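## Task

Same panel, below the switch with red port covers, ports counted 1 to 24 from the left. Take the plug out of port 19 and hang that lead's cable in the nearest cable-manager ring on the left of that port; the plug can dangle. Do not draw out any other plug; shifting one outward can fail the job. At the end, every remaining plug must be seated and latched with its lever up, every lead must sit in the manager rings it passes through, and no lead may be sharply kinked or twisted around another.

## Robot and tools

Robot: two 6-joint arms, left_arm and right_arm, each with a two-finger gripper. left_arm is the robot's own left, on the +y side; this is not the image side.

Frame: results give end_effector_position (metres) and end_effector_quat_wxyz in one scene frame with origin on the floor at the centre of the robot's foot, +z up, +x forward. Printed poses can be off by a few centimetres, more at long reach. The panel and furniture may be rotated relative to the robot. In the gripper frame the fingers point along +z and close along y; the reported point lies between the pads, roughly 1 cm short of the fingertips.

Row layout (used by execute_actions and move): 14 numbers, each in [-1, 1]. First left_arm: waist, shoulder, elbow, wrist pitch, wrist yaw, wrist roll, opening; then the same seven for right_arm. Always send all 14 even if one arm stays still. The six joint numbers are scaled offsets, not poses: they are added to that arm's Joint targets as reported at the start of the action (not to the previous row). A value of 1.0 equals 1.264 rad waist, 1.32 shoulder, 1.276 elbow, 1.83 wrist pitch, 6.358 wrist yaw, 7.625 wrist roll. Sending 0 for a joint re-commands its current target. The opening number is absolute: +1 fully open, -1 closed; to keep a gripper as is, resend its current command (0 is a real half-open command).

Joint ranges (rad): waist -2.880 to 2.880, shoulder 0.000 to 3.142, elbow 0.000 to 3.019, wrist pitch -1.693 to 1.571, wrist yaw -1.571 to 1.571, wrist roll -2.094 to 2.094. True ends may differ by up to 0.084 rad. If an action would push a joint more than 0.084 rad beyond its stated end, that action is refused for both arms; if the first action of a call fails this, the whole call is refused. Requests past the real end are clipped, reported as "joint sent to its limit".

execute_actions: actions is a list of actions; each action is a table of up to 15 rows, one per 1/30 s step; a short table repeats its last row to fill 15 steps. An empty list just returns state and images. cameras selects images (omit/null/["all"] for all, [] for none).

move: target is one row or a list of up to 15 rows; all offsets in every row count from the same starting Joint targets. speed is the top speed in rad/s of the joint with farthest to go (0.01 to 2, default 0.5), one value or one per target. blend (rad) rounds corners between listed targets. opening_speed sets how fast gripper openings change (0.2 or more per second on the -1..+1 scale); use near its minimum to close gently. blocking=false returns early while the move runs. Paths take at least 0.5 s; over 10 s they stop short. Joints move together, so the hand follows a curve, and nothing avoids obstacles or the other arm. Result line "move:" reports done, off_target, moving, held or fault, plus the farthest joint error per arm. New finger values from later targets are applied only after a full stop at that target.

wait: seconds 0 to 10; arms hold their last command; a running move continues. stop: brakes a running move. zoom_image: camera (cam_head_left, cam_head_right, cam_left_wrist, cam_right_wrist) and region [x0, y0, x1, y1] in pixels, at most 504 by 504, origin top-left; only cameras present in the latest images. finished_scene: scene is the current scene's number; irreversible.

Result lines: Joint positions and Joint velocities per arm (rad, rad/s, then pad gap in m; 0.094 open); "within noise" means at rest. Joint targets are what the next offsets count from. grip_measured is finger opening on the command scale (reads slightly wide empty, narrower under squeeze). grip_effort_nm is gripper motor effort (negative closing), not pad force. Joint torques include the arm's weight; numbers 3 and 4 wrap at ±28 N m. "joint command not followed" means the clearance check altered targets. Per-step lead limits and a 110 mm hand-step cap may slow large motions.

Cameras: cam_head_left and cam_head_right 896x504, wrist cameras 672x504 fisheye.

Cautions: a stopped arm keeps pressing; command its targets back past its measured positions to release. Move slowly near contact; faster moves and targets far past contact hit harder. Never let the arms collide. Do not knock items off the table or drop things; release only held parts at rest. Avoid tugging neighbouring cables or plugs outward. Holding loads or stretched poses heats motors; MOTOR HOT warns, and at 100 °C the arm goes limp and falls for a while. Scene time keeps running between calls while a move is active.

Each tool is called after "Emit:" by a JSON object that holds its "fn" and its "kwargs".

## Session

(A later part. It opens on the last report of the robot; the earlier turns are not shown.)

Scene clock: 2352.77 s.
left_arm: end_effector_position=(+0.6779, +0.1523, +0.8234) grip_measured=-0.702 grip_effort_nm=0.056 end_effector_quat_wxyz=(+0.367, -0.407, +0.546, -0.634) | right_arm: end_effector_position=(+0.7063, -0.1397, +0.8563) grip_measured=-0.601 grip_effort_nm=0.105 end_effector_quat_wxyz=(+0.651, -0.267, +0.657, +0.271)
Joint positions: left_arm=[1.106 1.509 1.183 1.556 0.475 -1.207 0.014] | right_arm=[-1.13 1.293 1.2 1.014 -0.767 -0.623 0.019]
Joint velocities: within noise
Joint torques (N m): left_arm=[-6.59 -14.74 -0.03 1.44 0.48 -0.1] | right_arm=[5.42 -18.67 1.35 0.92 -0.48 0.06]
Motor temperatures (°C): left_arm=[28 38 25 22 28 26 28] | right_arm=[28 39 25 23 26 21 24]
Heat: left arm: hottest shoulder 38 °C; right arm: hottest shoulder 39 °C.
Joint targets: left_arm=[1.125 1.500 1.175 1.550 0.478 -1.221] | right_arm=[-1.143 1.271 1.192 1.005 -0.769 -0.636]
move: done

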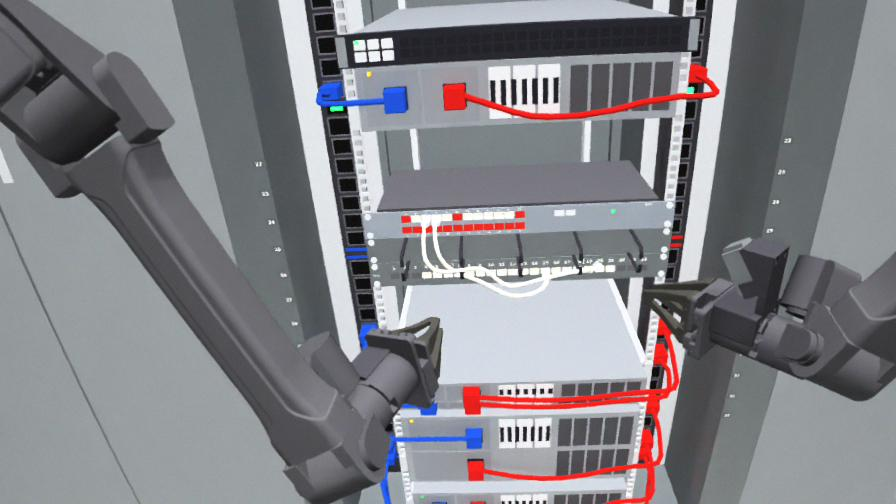

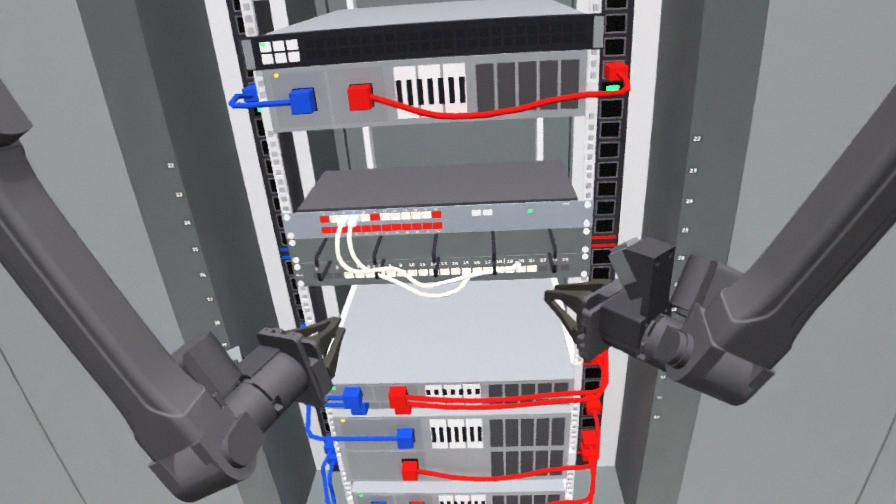

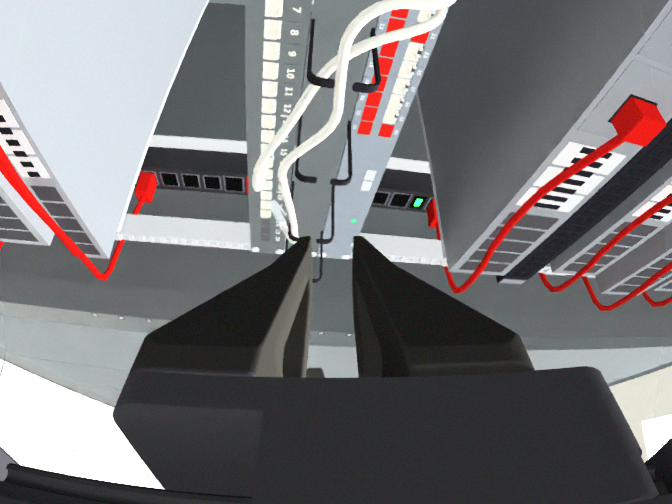

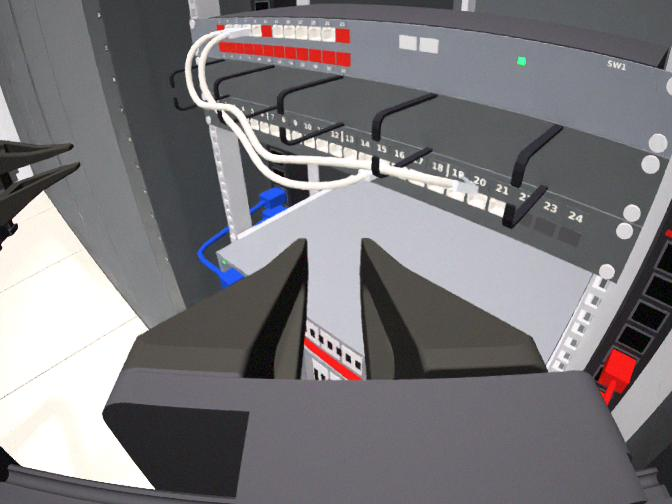

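Emit:
{"fn": "move", "kwargs": {"target": [[-0.36,-0.197,0.1215,-0.4754,-0.1672,0.2533,-0.7,0,0,0,0,0,0,-0.6]], "speed": 0.6}}

Scene clock: 2499.53 s.
left_arm: end_effector_position=(+0.7576, +0.1283, +0.8570) grip_measured=-0.701 grip_effort_nm=0.051 end_effector_quat_wxyz=(+0.380, +0.009, +0.925, -0.001) | right_arm: end_effector_position=(+0.7063, -0.1397, +0.8563) grip_measured=-0.601 grip_effort_nm=0.100 end_effector_quat_wxyz=(+0.651, -0.267, +0.657, +0.271)
Joint positions: left_arm=[0.685 1.25 1.311 0.688 -0.581 0.698 0.014] | right_arm=[-1.13 1.293 1.2 1.014 -0.767 -0.623 0.019]
Joint velocities: within noise
Joint torques (N m): left_arm=[-11.16 -12.81 4.29 0.7 0.2 0.06] | right_arm=[5.48 -18.55 1.42 1.01 -0.48 0.06]
Motor temperatures (°C): left_arm=[28 38 25 22 27 26 28] | right_arm=[28 39 25 23 26 21 24]
Heat: left arm: hottest shoulder 38 °C; right arm: hottest shoulder 39 °C.
Joint targets: left_arm=[0.670 1.240 1.330 0.680 -0.585 0.711] | right_arm=[-1.143 1.271 1.192 1.005 -0.769 -0.636]
move: done

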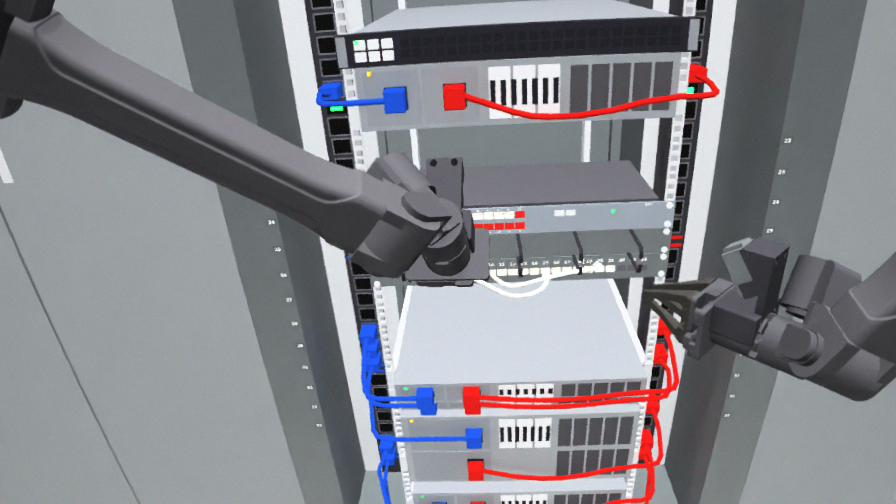

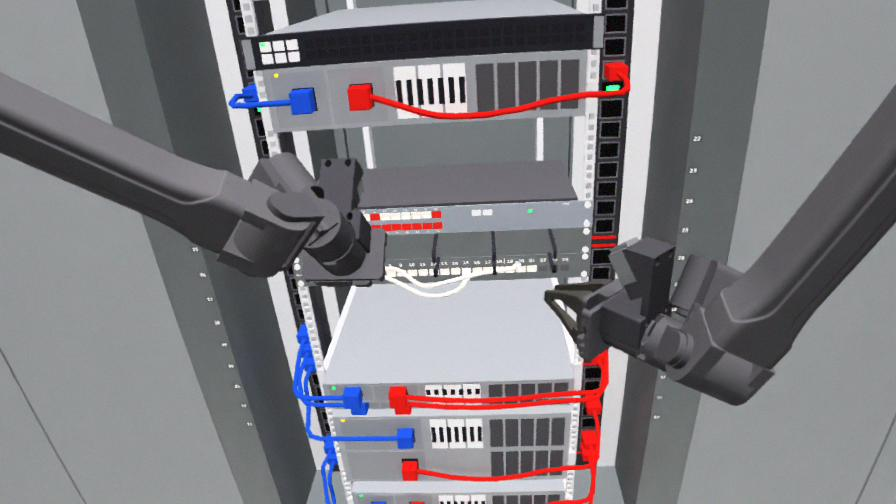

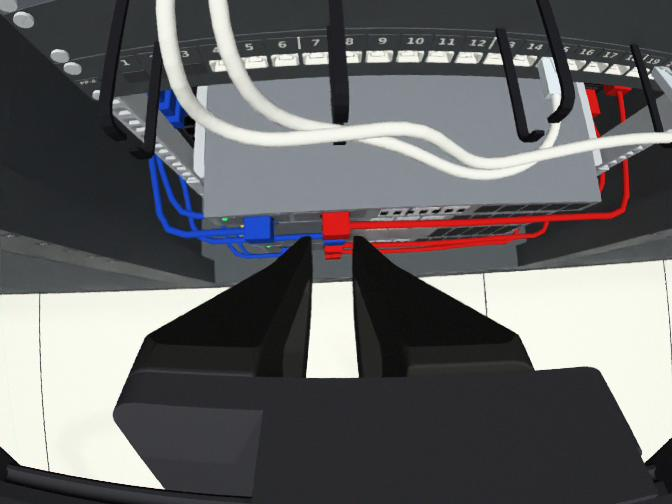

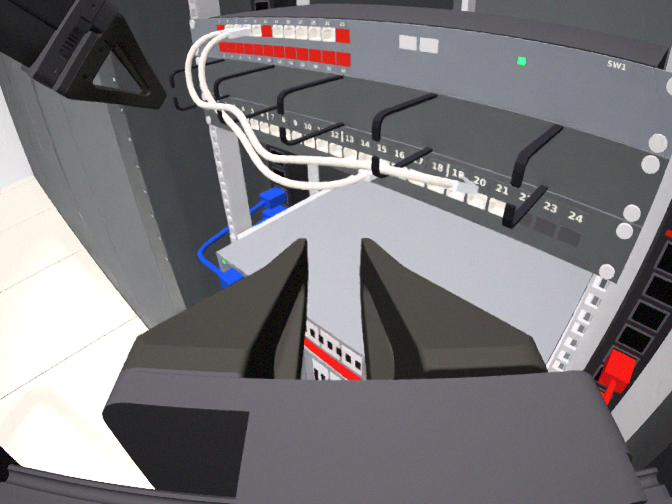

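Emit:
{"fn": "zoom_image", "kwargs": {"camera": "cam_left_wrist", "region": [270, 60, 430, 180]}}

Emit:
{"fn": "zoom_image", "kwargs": {"camera": "cam_left_wrist", "region": [310, 95, 380, 155]}}

Emit:
{"fn": "zoom_image", "kwargs": {"camera": "cam_left_wrist", "region": [472, 20, 672, 190]}}

Scaled by 3.150 from the camera's 672x504 image, which has a finer 960x720 frame.

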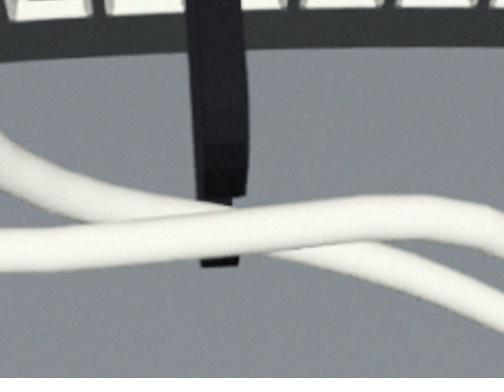

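Scaled by 7.200 from the camera's 672x504 image, which has a finer 960x720 frame.

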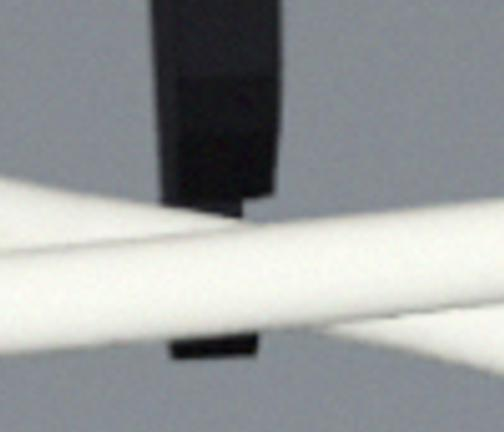

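Scaled by 2.520 from the camera's 672x504 image, which has a finer 960x720 frame.

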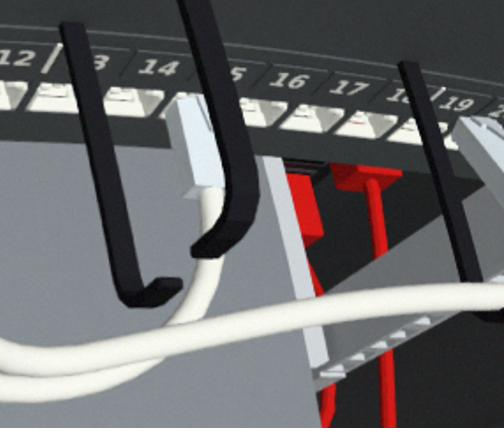

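Emit:
{"fn": "move", "kwargs": {"target": [[0.1266,0.1212,-0.1176,0.2022,0.0684,-0.109,-1,0,0,0,0,0,0,-0.6],[0.2555,0.2432,0.0611,0.3645,0.1357,-0.2181,-1,0,0,0,0,0,0,-0.6]], "speed": 0.5, "blend": [0.1,0]}}

Emit:
{"fn": "zoom_image", "kwargs": {"camera": "cam_head_left", "region": [420, 230, 520, 310]}}

Emit:
{"fn": "zoom_image", "kwargs": {"camera": "cam_left_wrist", "region": [230, 100, 430, 300]}}

Emit:
{"fn": "zoom_image", "kwargs": {"camera": "cam_right_wrist", "region": [160, 40, 320, 180]}}

Scene clock: 2567.00 s.
left_arm: end_effector_position=(+0.7645, +0.1194, +0.8357) grip_measured=-0.993 grip_effort_nm=-0.413 end_effector_quat_wxyz=(+0.437, -0.423, +0.561, -0.562) | right_arm: end_effector_position=(+0.7063, -0.1397, +0.8563) grip_measured=-0.601 grip_effort_nm=0.105 end_effector_quat_wxyz=(+0.651, -0.267, +0.657, +0.271)
Joint positions: left_arm=[0.968 1.524 1.392 1.334 0.274 -0.938 0] | right_arm=[-1.13 1.293 1.2 1.014 -0.767 -0.623 0.019]
Joint velocities: within noise
Joint torques (N m): left_arm=[-7.77 -12.4 3.22 2.1 0.54 -0.09] | right_arm=[5.77 -18.43 1.31 0.95 -0.48 0.04]
Motor temperatures (°C): left_arm=[28 39 26 22 27 26 27] | right_arm=[28 40 25 23 26 21 23]
Heat: left arm: hottest shoulder 39 °C; right arm: hottest shoulder 40 °C.
Joint targets: left_arm=[0.993 1.561 1.408 1.347 0.277 -0.952] | right_arm=[-1.143 1.271 1.192 1.005 -0.769 -0.636]
move: off_target (left_arm); left_arm: the shoulder is farthest, 0.037 rad from its target

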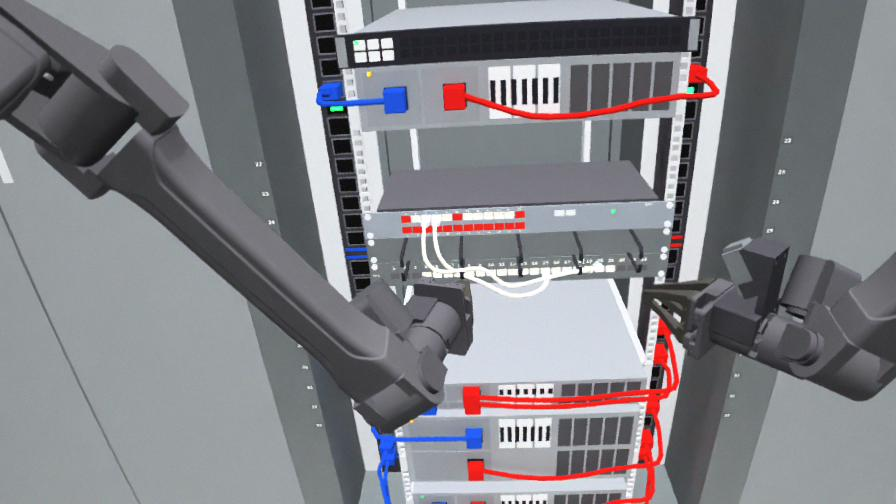

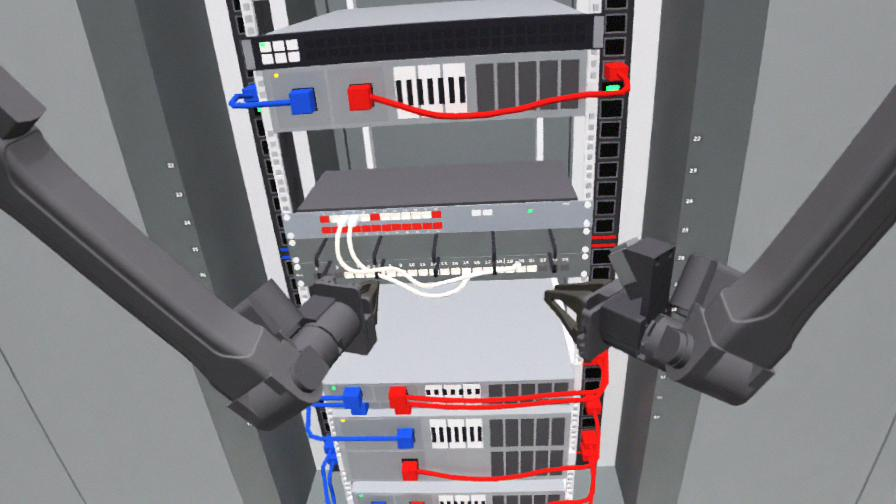

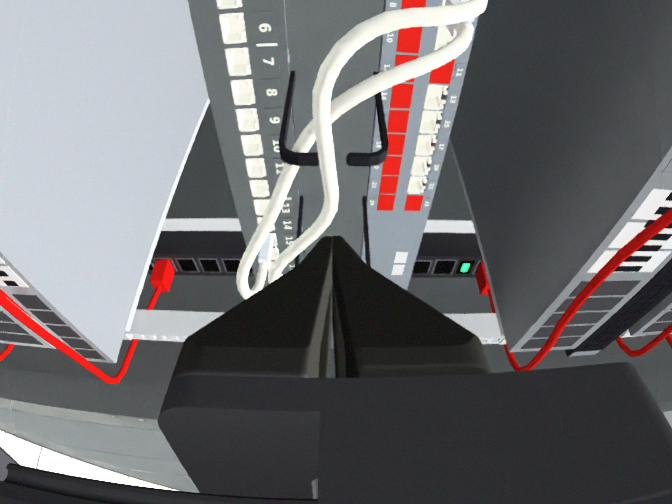

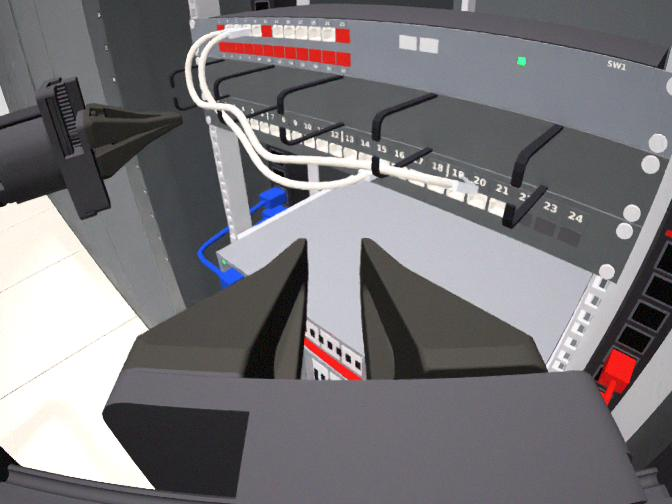

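Scaled by 5.040 from the camera's 896x504 image, which has a finer 1280x720 frame.

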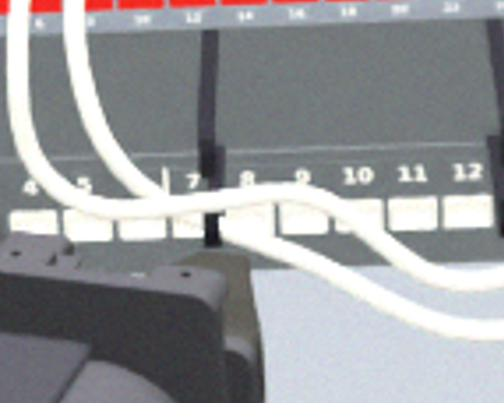

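Scaled by 2.520 from the camera's 672x504 image, which has a finer 960x720 frame.

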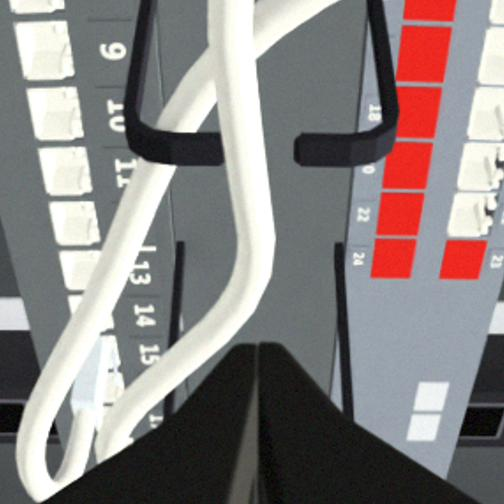

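Scaled by 3.150 from the camera's 672x504 image, which has a finer 960x720 frame.

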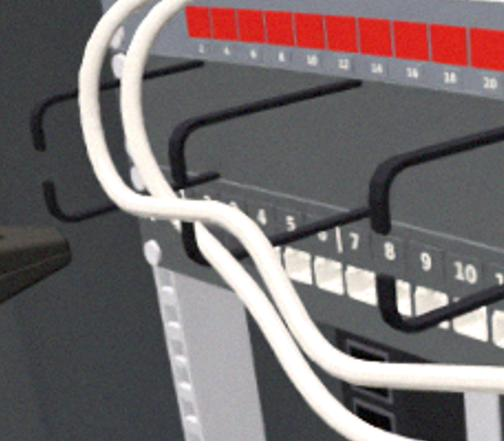

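Emit:
{"fn": "move", "kwargs": {"target": [[-0.0388,0.0053,0.0596,-0.0481,0,0,-1,0,0,0,0,0,0,-0.6]], "speed": 0.08}}

Emit:
{"fn": "zoom_image", "kwargs": {"camera": "cam_left_wrist", "region": [230, 100, 430, 300]}}

Emit:
{"fn": "zoom_image", "kwargs": {"camera": "cam_right_wrist", "region": [160, 40, 320, 180]}}

Emit:
{"fn": "zoom_image", "kwargs": {"camera": "cam_head_left", "region": [430, 240, 510, 300]}}

Scene clock: 2606.70 s.
left_arm: end_effector_position=(+0.7909, +0.1184, +0.8392) grip_measured=-0.993 grip_effort_nm=-0.413 end_effector_quat_wxyz=(+0.436, -0.424, +0.558, -0.565) | right_arm: end_effector_position=(+0.7063, -0.1397, +0.8563) grip_measured=-0.601 grip_effort_nm=0.105 end_effector_quat_wxyz=(+0.651, -0.267, +0.657, +0.271)
Joint positions: left_arm=[0.96 1.529 1.466 1.268 0.274 -0.94 0] | right_arm=[-1.13 1.293 1.2 1.014 -0.767 -0.623 0.019]
Joint velocities: within noise
Joint torques (N m): left_arm=[-11.46 -12.57 3.82 1.25 0.53 -0.09] | right_arm=[5.66 -18.32 1.35 0.99 -0.47 0.07]
Motor temperatures (°C): left_arm=[28 38 26 22 27 26 28] | right_arm=[27 40 25 23 26 21 23]
Heat: left arm: hottest shoulder 38 °C; right arm: hottest shoulder 40 °C.
Joint targets: left_arm=[0.944 1.568 1.484 1.259 0.277 -0.952] | right_arm=[-1.143 1.271 1.192 1.005 -0.769 -0.636]
move: off_target (left_arm); left_arm: the shoulder is farthest, 0.039 rad from its target

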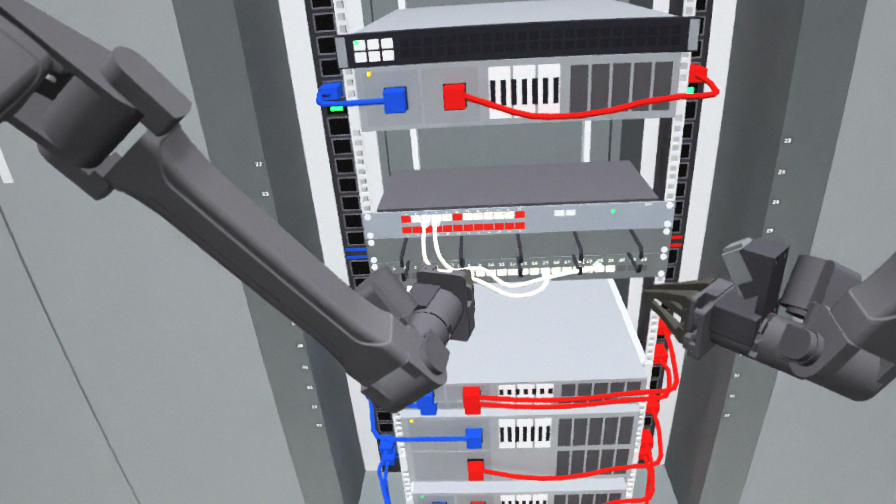

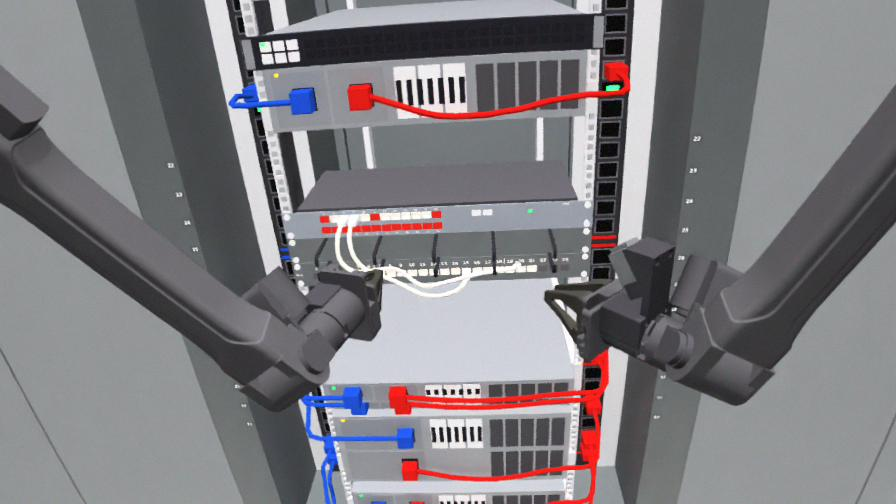

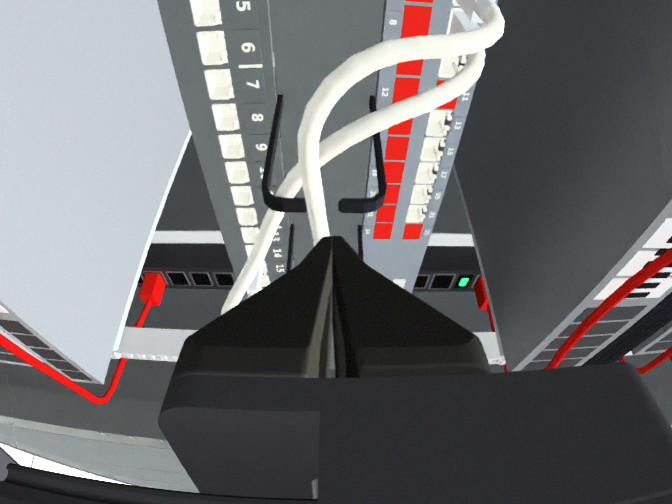

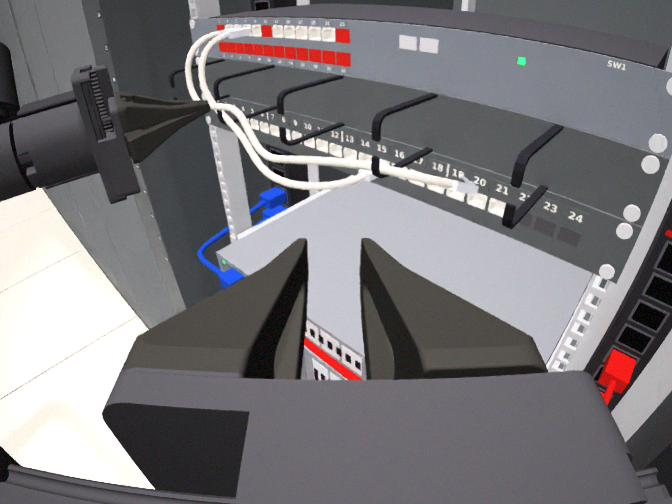

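Scaled by 2.520 from the camera's 672x504 image, which has a finer 960x720 frame.

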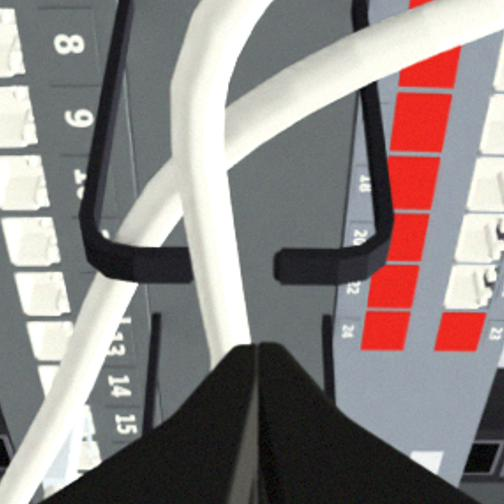

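Scaled by 3.150 from the camera's 672x504 image, which has a finer 960x720 frame.

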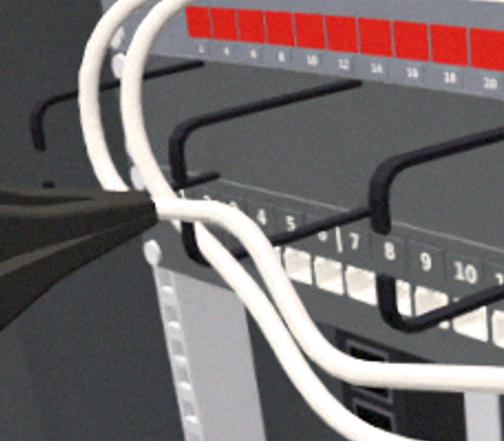

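Scaled by 6.300 from the camera's 896x504 image, which has a finer 1280x720 frame.

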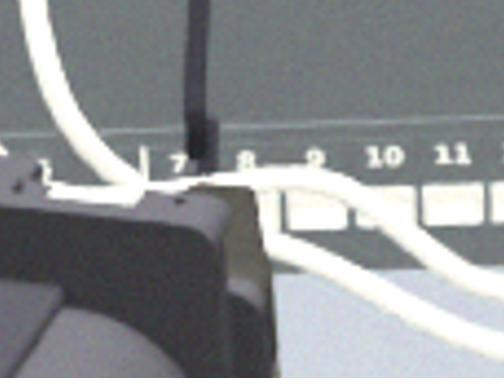

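Emit:
{"fn": "move", "kwargs": {"target": [[-0.0081,0.0159,0.0149,0,-0.0009,0,-1,0,0,0,0,0,0,-0.6]], "speed": 0.08}}

Emit:
{"fn": "zoom_image", "kwargs": {"camera": "cam_left_wrist", "region": [230, 100, 430, 300]}}

Emit:
{"fn": "zoom_image", "kwargs": {"camera": "cam_right_wrist", "region": [160, 40, 320, 180]}}

Emit:
{"fn": "zoom_image", "kwargs": {"camera": "cam_head_left", "region": [430, 240, 510, 300]}}

Scene clock: 2633.70 s.
left_arm: end_effector_position=(+0.7893, +0.1080, +0.8336) grip_measured=-0.993 grip_effort_nm=-0.413 end_effector_quat_wxyz=(+0.431, -0.426, +0.557, -0.568) | right_arm: end_effector_position=(+0.7063, -0.1397, +0.8563) grip_measured=-0.601 grip_effort_nm=0.105 end_effector_quat_wxyz=(+0.651, -0.267, +0.657, +0.271)
Joint positions: left_arm=[0.95 1.553 1.484 1.267 0.274 -0.94 0] | right_arm=[-1.13 1.293 1.2 1.014 -0.767 -0.623 0.019]
Joint velocities: within noise
Joint torques (N m): left_arm=[-12.1 -12.69 3.89 1.18 0.33 -0.07] | right_arm=[5.48 -18.61 1.39 1.07 -0.47 0.06]
Motor temperatures (°C): left_arm=[28 39 26 22 27 26 28] | right_arm=[27 40 25 23 26 21 23]
Heat: left arm: hottest shoulder 39 °C; right arm: hottest shoulder 40 °C.
Joint targets: left_arm=[0.934 1.589 1.503 1.259 0.271 -0.952] | right_arm=[-1.143 1.271 1.192 1.005 -0.769 -0.636]
move: off_target (left_arm); left_arm: the shoulder is farthest, 0.036 rad from its target

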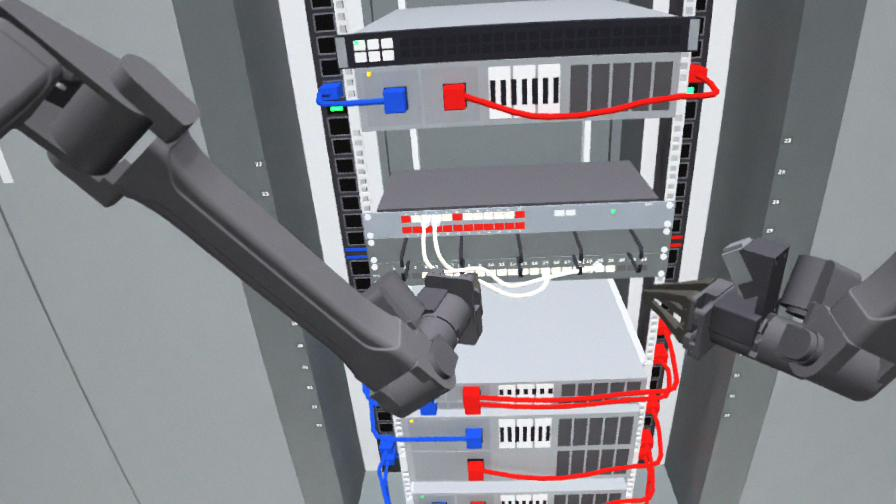

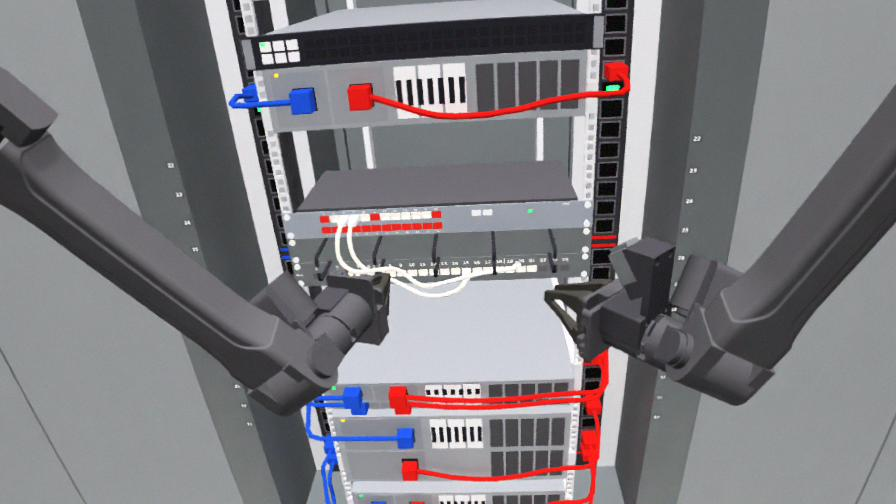

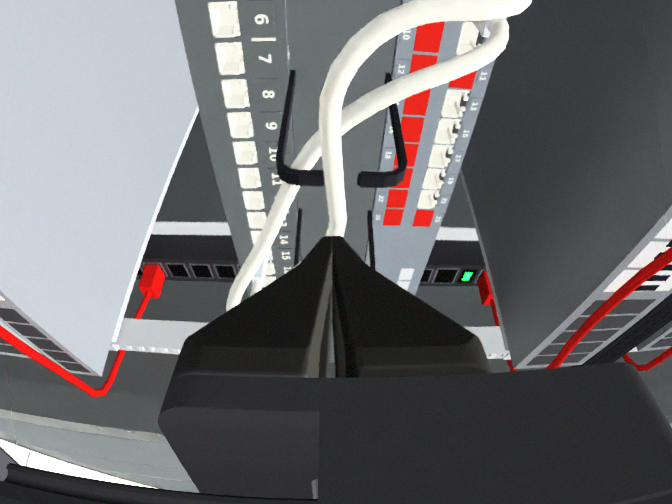

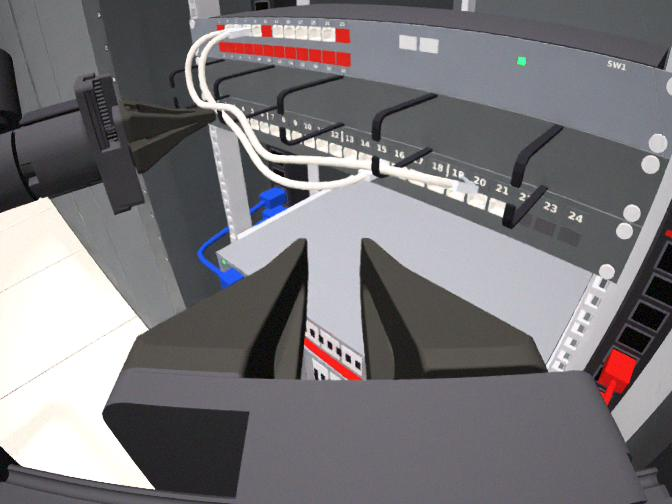

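Scaled by 2.520 from the camera's 672x504 image, which has a finer 960x720 frame.

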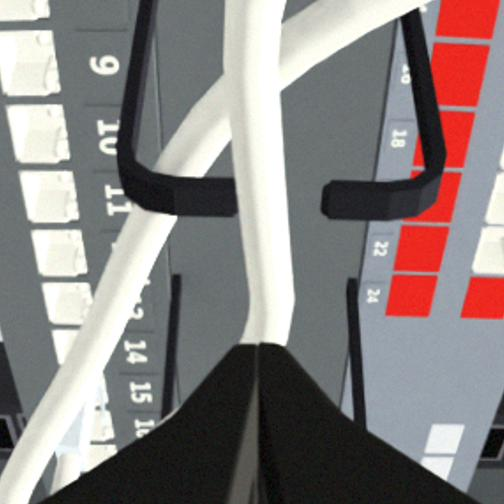

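Scaled by 3.150 from the camera's 672x504 image, which has a finer 960x720 frame.

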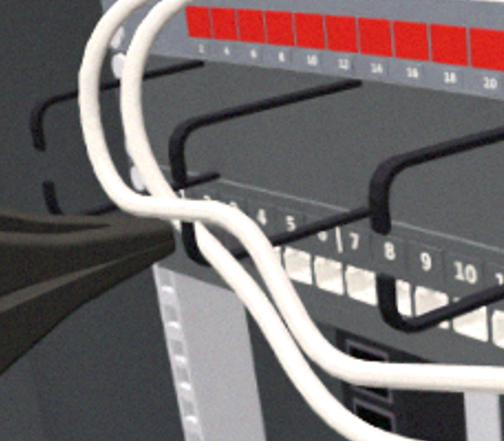

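Scaled by 6.300 from the camera's 896x504 image, which has a finer 1280x720 frame.

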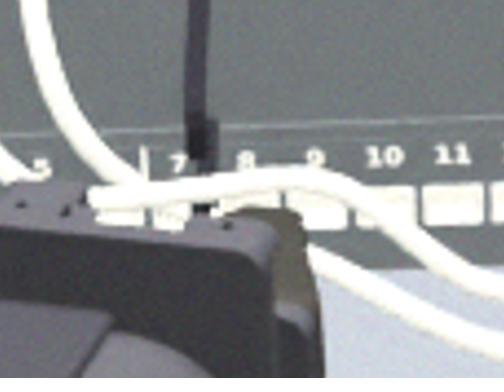

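Emit:
{"fn": "move", "kwargs": {"target": [[-0.003,0.001,0.0263,-0.0172,0,0,-1,0,0,0,0,0,0,-0.6]], "speed": 0.06}}

Emit:
{"fn": "zoom_image", "kwargs": {"camera": "cam_left_wrist", "region": [230, 100, 430, 300]}}

Emit:
{"fn": "zoom_image", "kwargs": {"camera": "cam_head_left", "region": [430, 240, 510, 300]}}

Scene clock: 2654.47 s.
left_arm: end_effector_position=(+0.8015, +0.1085, +0.8366) grip_measured=-0.993 grip_effort_nm=-0.413 end_effector_quat_wxyz=(+0.431, -0.426, +0.556, -0.569) | right_arm: end_effector_position=(+0.7063, -0.1397, +0.8563) grip_measured=-0.601 grip_effort_nm=0.100 end_effector_quat_wxyz=(+0.651, -0.267, +0.657, +0.271)
Joint positions: left_arm=[0.947 1.553 1.516 1.237 0.274 -0.94 0] | right_arm=[-1.13 1.293 1.2 1.014 -0.767 -0.623 0.019]
Joint velocities: within noise
Joint torques (N m): left_arm=[-12.22 -12.75 4.23 1.18 0.32 -0.08] | right_arm=[5.77 -18.49 1.37 0.98 -0.47 0.05]
Motor temperatures (°C): left_arm=[28 38 26 22 27 26 28] | right_arm=[27 40 25 23 26 21 23]
Heat: left arm: hottest shoulder 38 °C; right arm: hottest shoulder 40 °C.
Joint targets: left_arm=[0.930 1.590 1.536 1.228 0.271 -0.952] | right_arm=[-1.143 1.271 1.192 1.005 -0.769 -0.636]
move: off_target (left_arm); left_arm: the shoulder is farthest, 0.038 rad from its target

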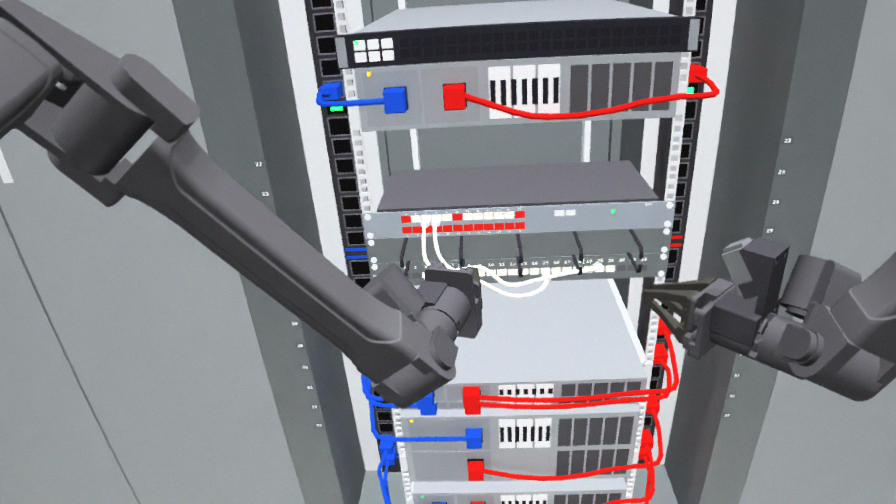

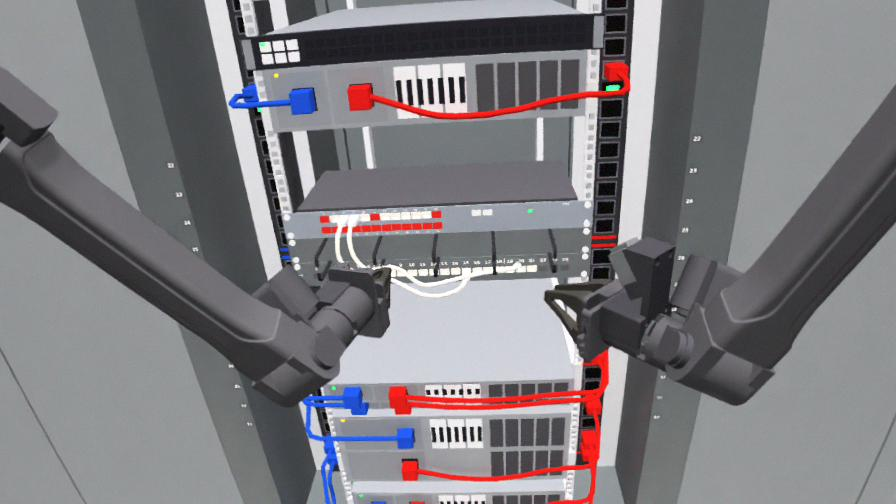

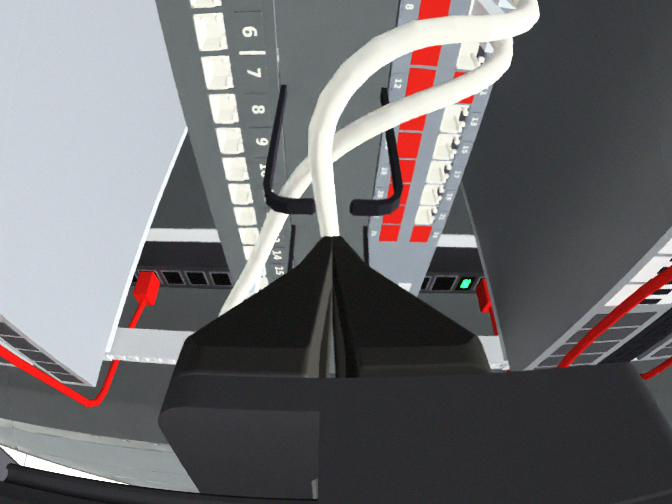

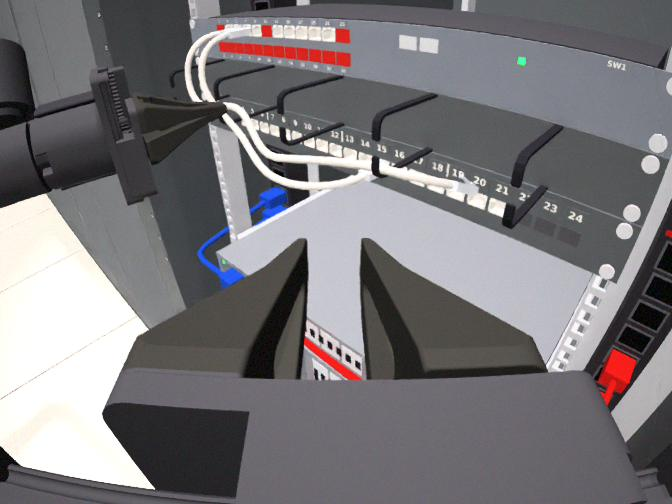

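Scaled by 2.520 from the camera's 672x504 image, which has a finer 960x720 frame.

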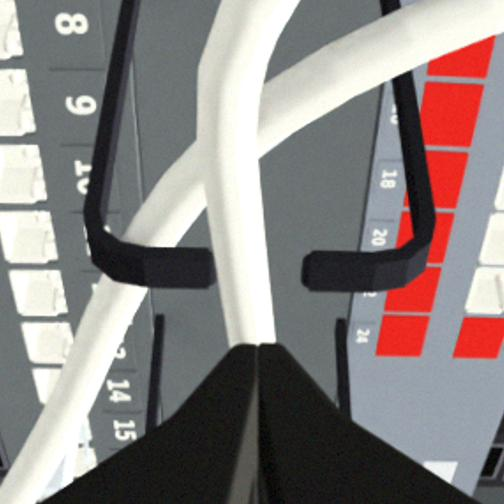

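Scaled by 6.300 from the camera's 896x504 image, which has a finer 1280x720 frame.

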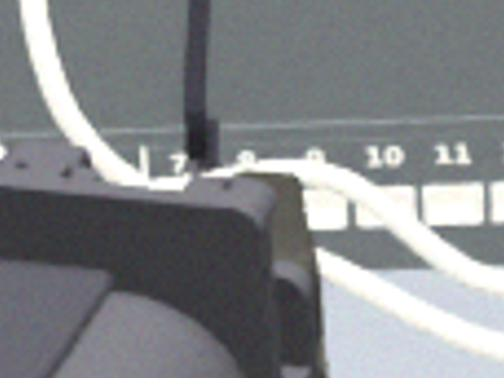

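Emit:
{"fn": "move", "kwargs": {"target": [[-0.001,0.0065,0.033,-0.0189,0,0,-1,0,0,0,0,0,0,-0.6]], "speed": 0.06}}

Emit:
{"fn": "zoom_image", "kwargs": {"camera": "cam_left_wrist", "region": [230, 100, 430, 300]}}

Emit:
{"fn": "zoom_image", "kwargs": {"camera": "cam_head_left", "region": [430, 240, 510, 300]}}

Emit:
{"fn": "zoom_image", "kwargs": {"camera": "cam_right_wrist", "region": [160, 40, 320, 180]}}

Scene clock: 2664.57 s.
left_arm: end_effector_position=(+0.8115, +0.1058, +0.8339) grip_measured=-0.993 grip_effort_nm=-0.418 end_effector_quat_wxyz=(+0.427, -0.427, +0.558, -0.569) | right_arm: end_effector_position=(+0.7063, -0.1397, +0.8563) grip_measured=-0.601 grip_effort_nm=0.100 end_effector_quat_wxyz=(+0.651, -0.267, +0.657, +0.271)
Joint positions: left_arm=[0.945 1.563 1.553 1.202 0.274 -0.94 0] | right_arm=[-1.13 1.293 1.2 1.014 -0.767 -0.623 0.019]
Joint velocities: within noise
Joint torques (N m): left_arm=[-12.22 -13.27 4.77 1.17 0.32 -0.08] | right_arm=[5.54 -18.84 1.47 1.03 -0.47 0.03]
Motor temperatures (°C): left_arm=[28 38 26 22 27 26 28] | right_arm=[27 40 25 23 26 21 23]
Heat: left arm: hottest shoulder 38 °C; right arm: hottest shoulder 40 °C.
Joint targets: left_arm=[0.929 1.599 1.578 1.193 0.271 -0.952] | right_arm=[-1.143 1.271 1.192 1.005 -0.769 -0.636]
move: off_target (left_arm); left_arm: the shoulder is farthest, 0.036 rad from its target

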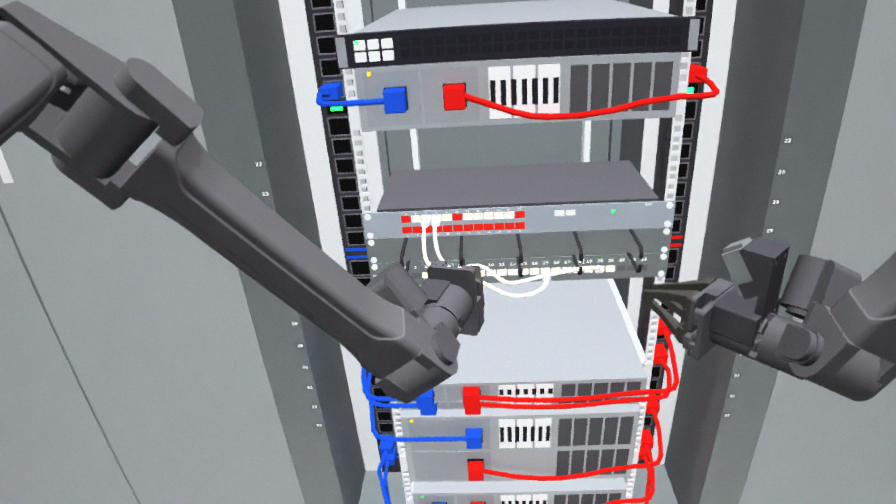

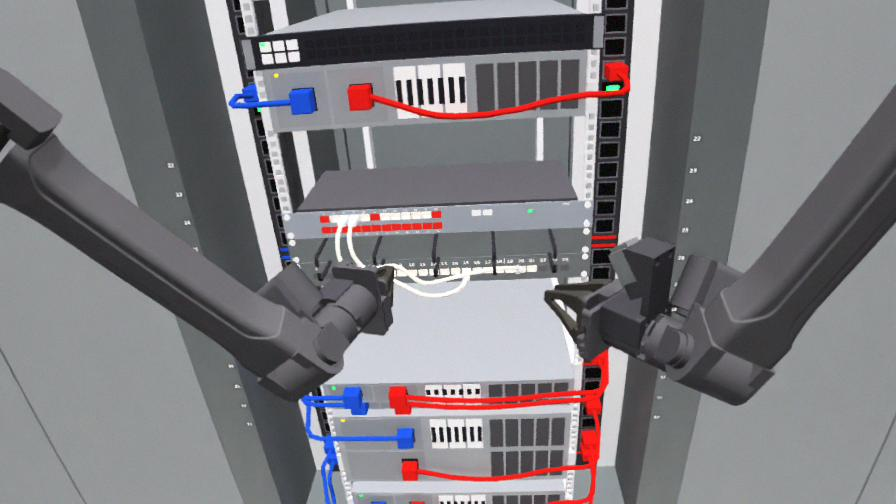

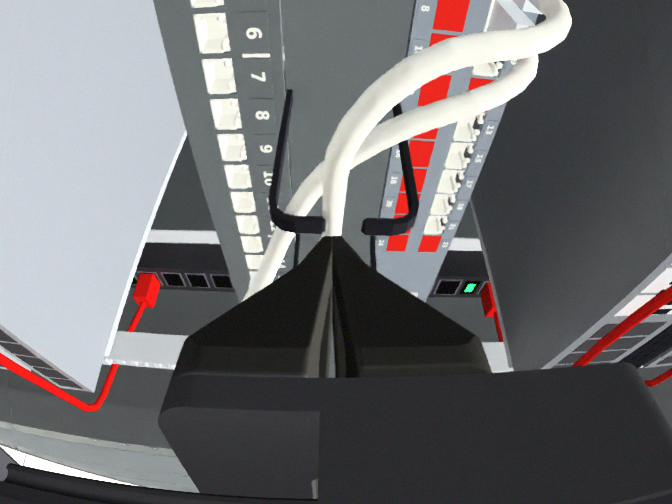

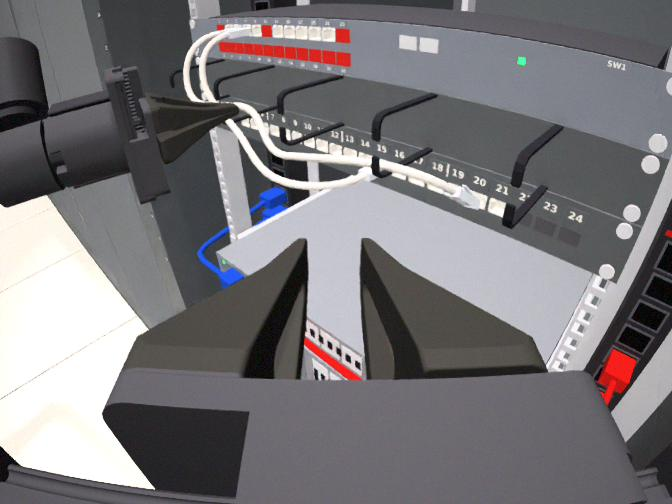

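Scaled by 2.520 from the camera's 672x504 image, which has a finer 960x720 frame.

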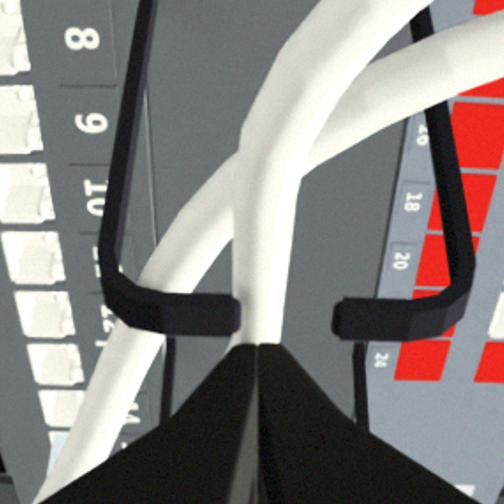

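Scaled by 6.300 from the camera's 896x504 image, which has a finer 1280x720 frame.

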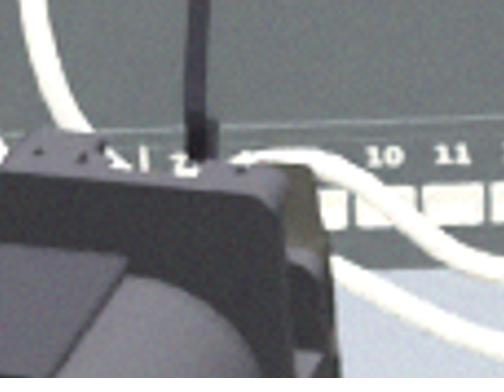

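Scaled by 3.150 from the camera's 672x504 image, which has a finer 960x720 frame.

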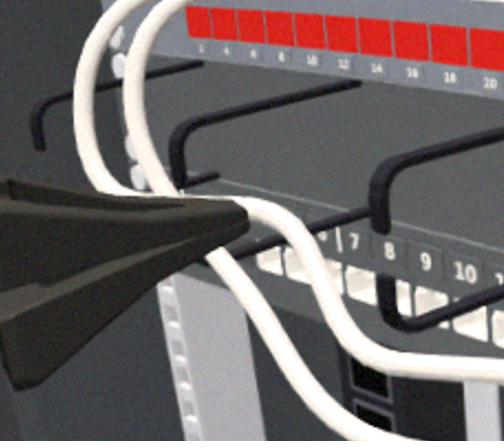

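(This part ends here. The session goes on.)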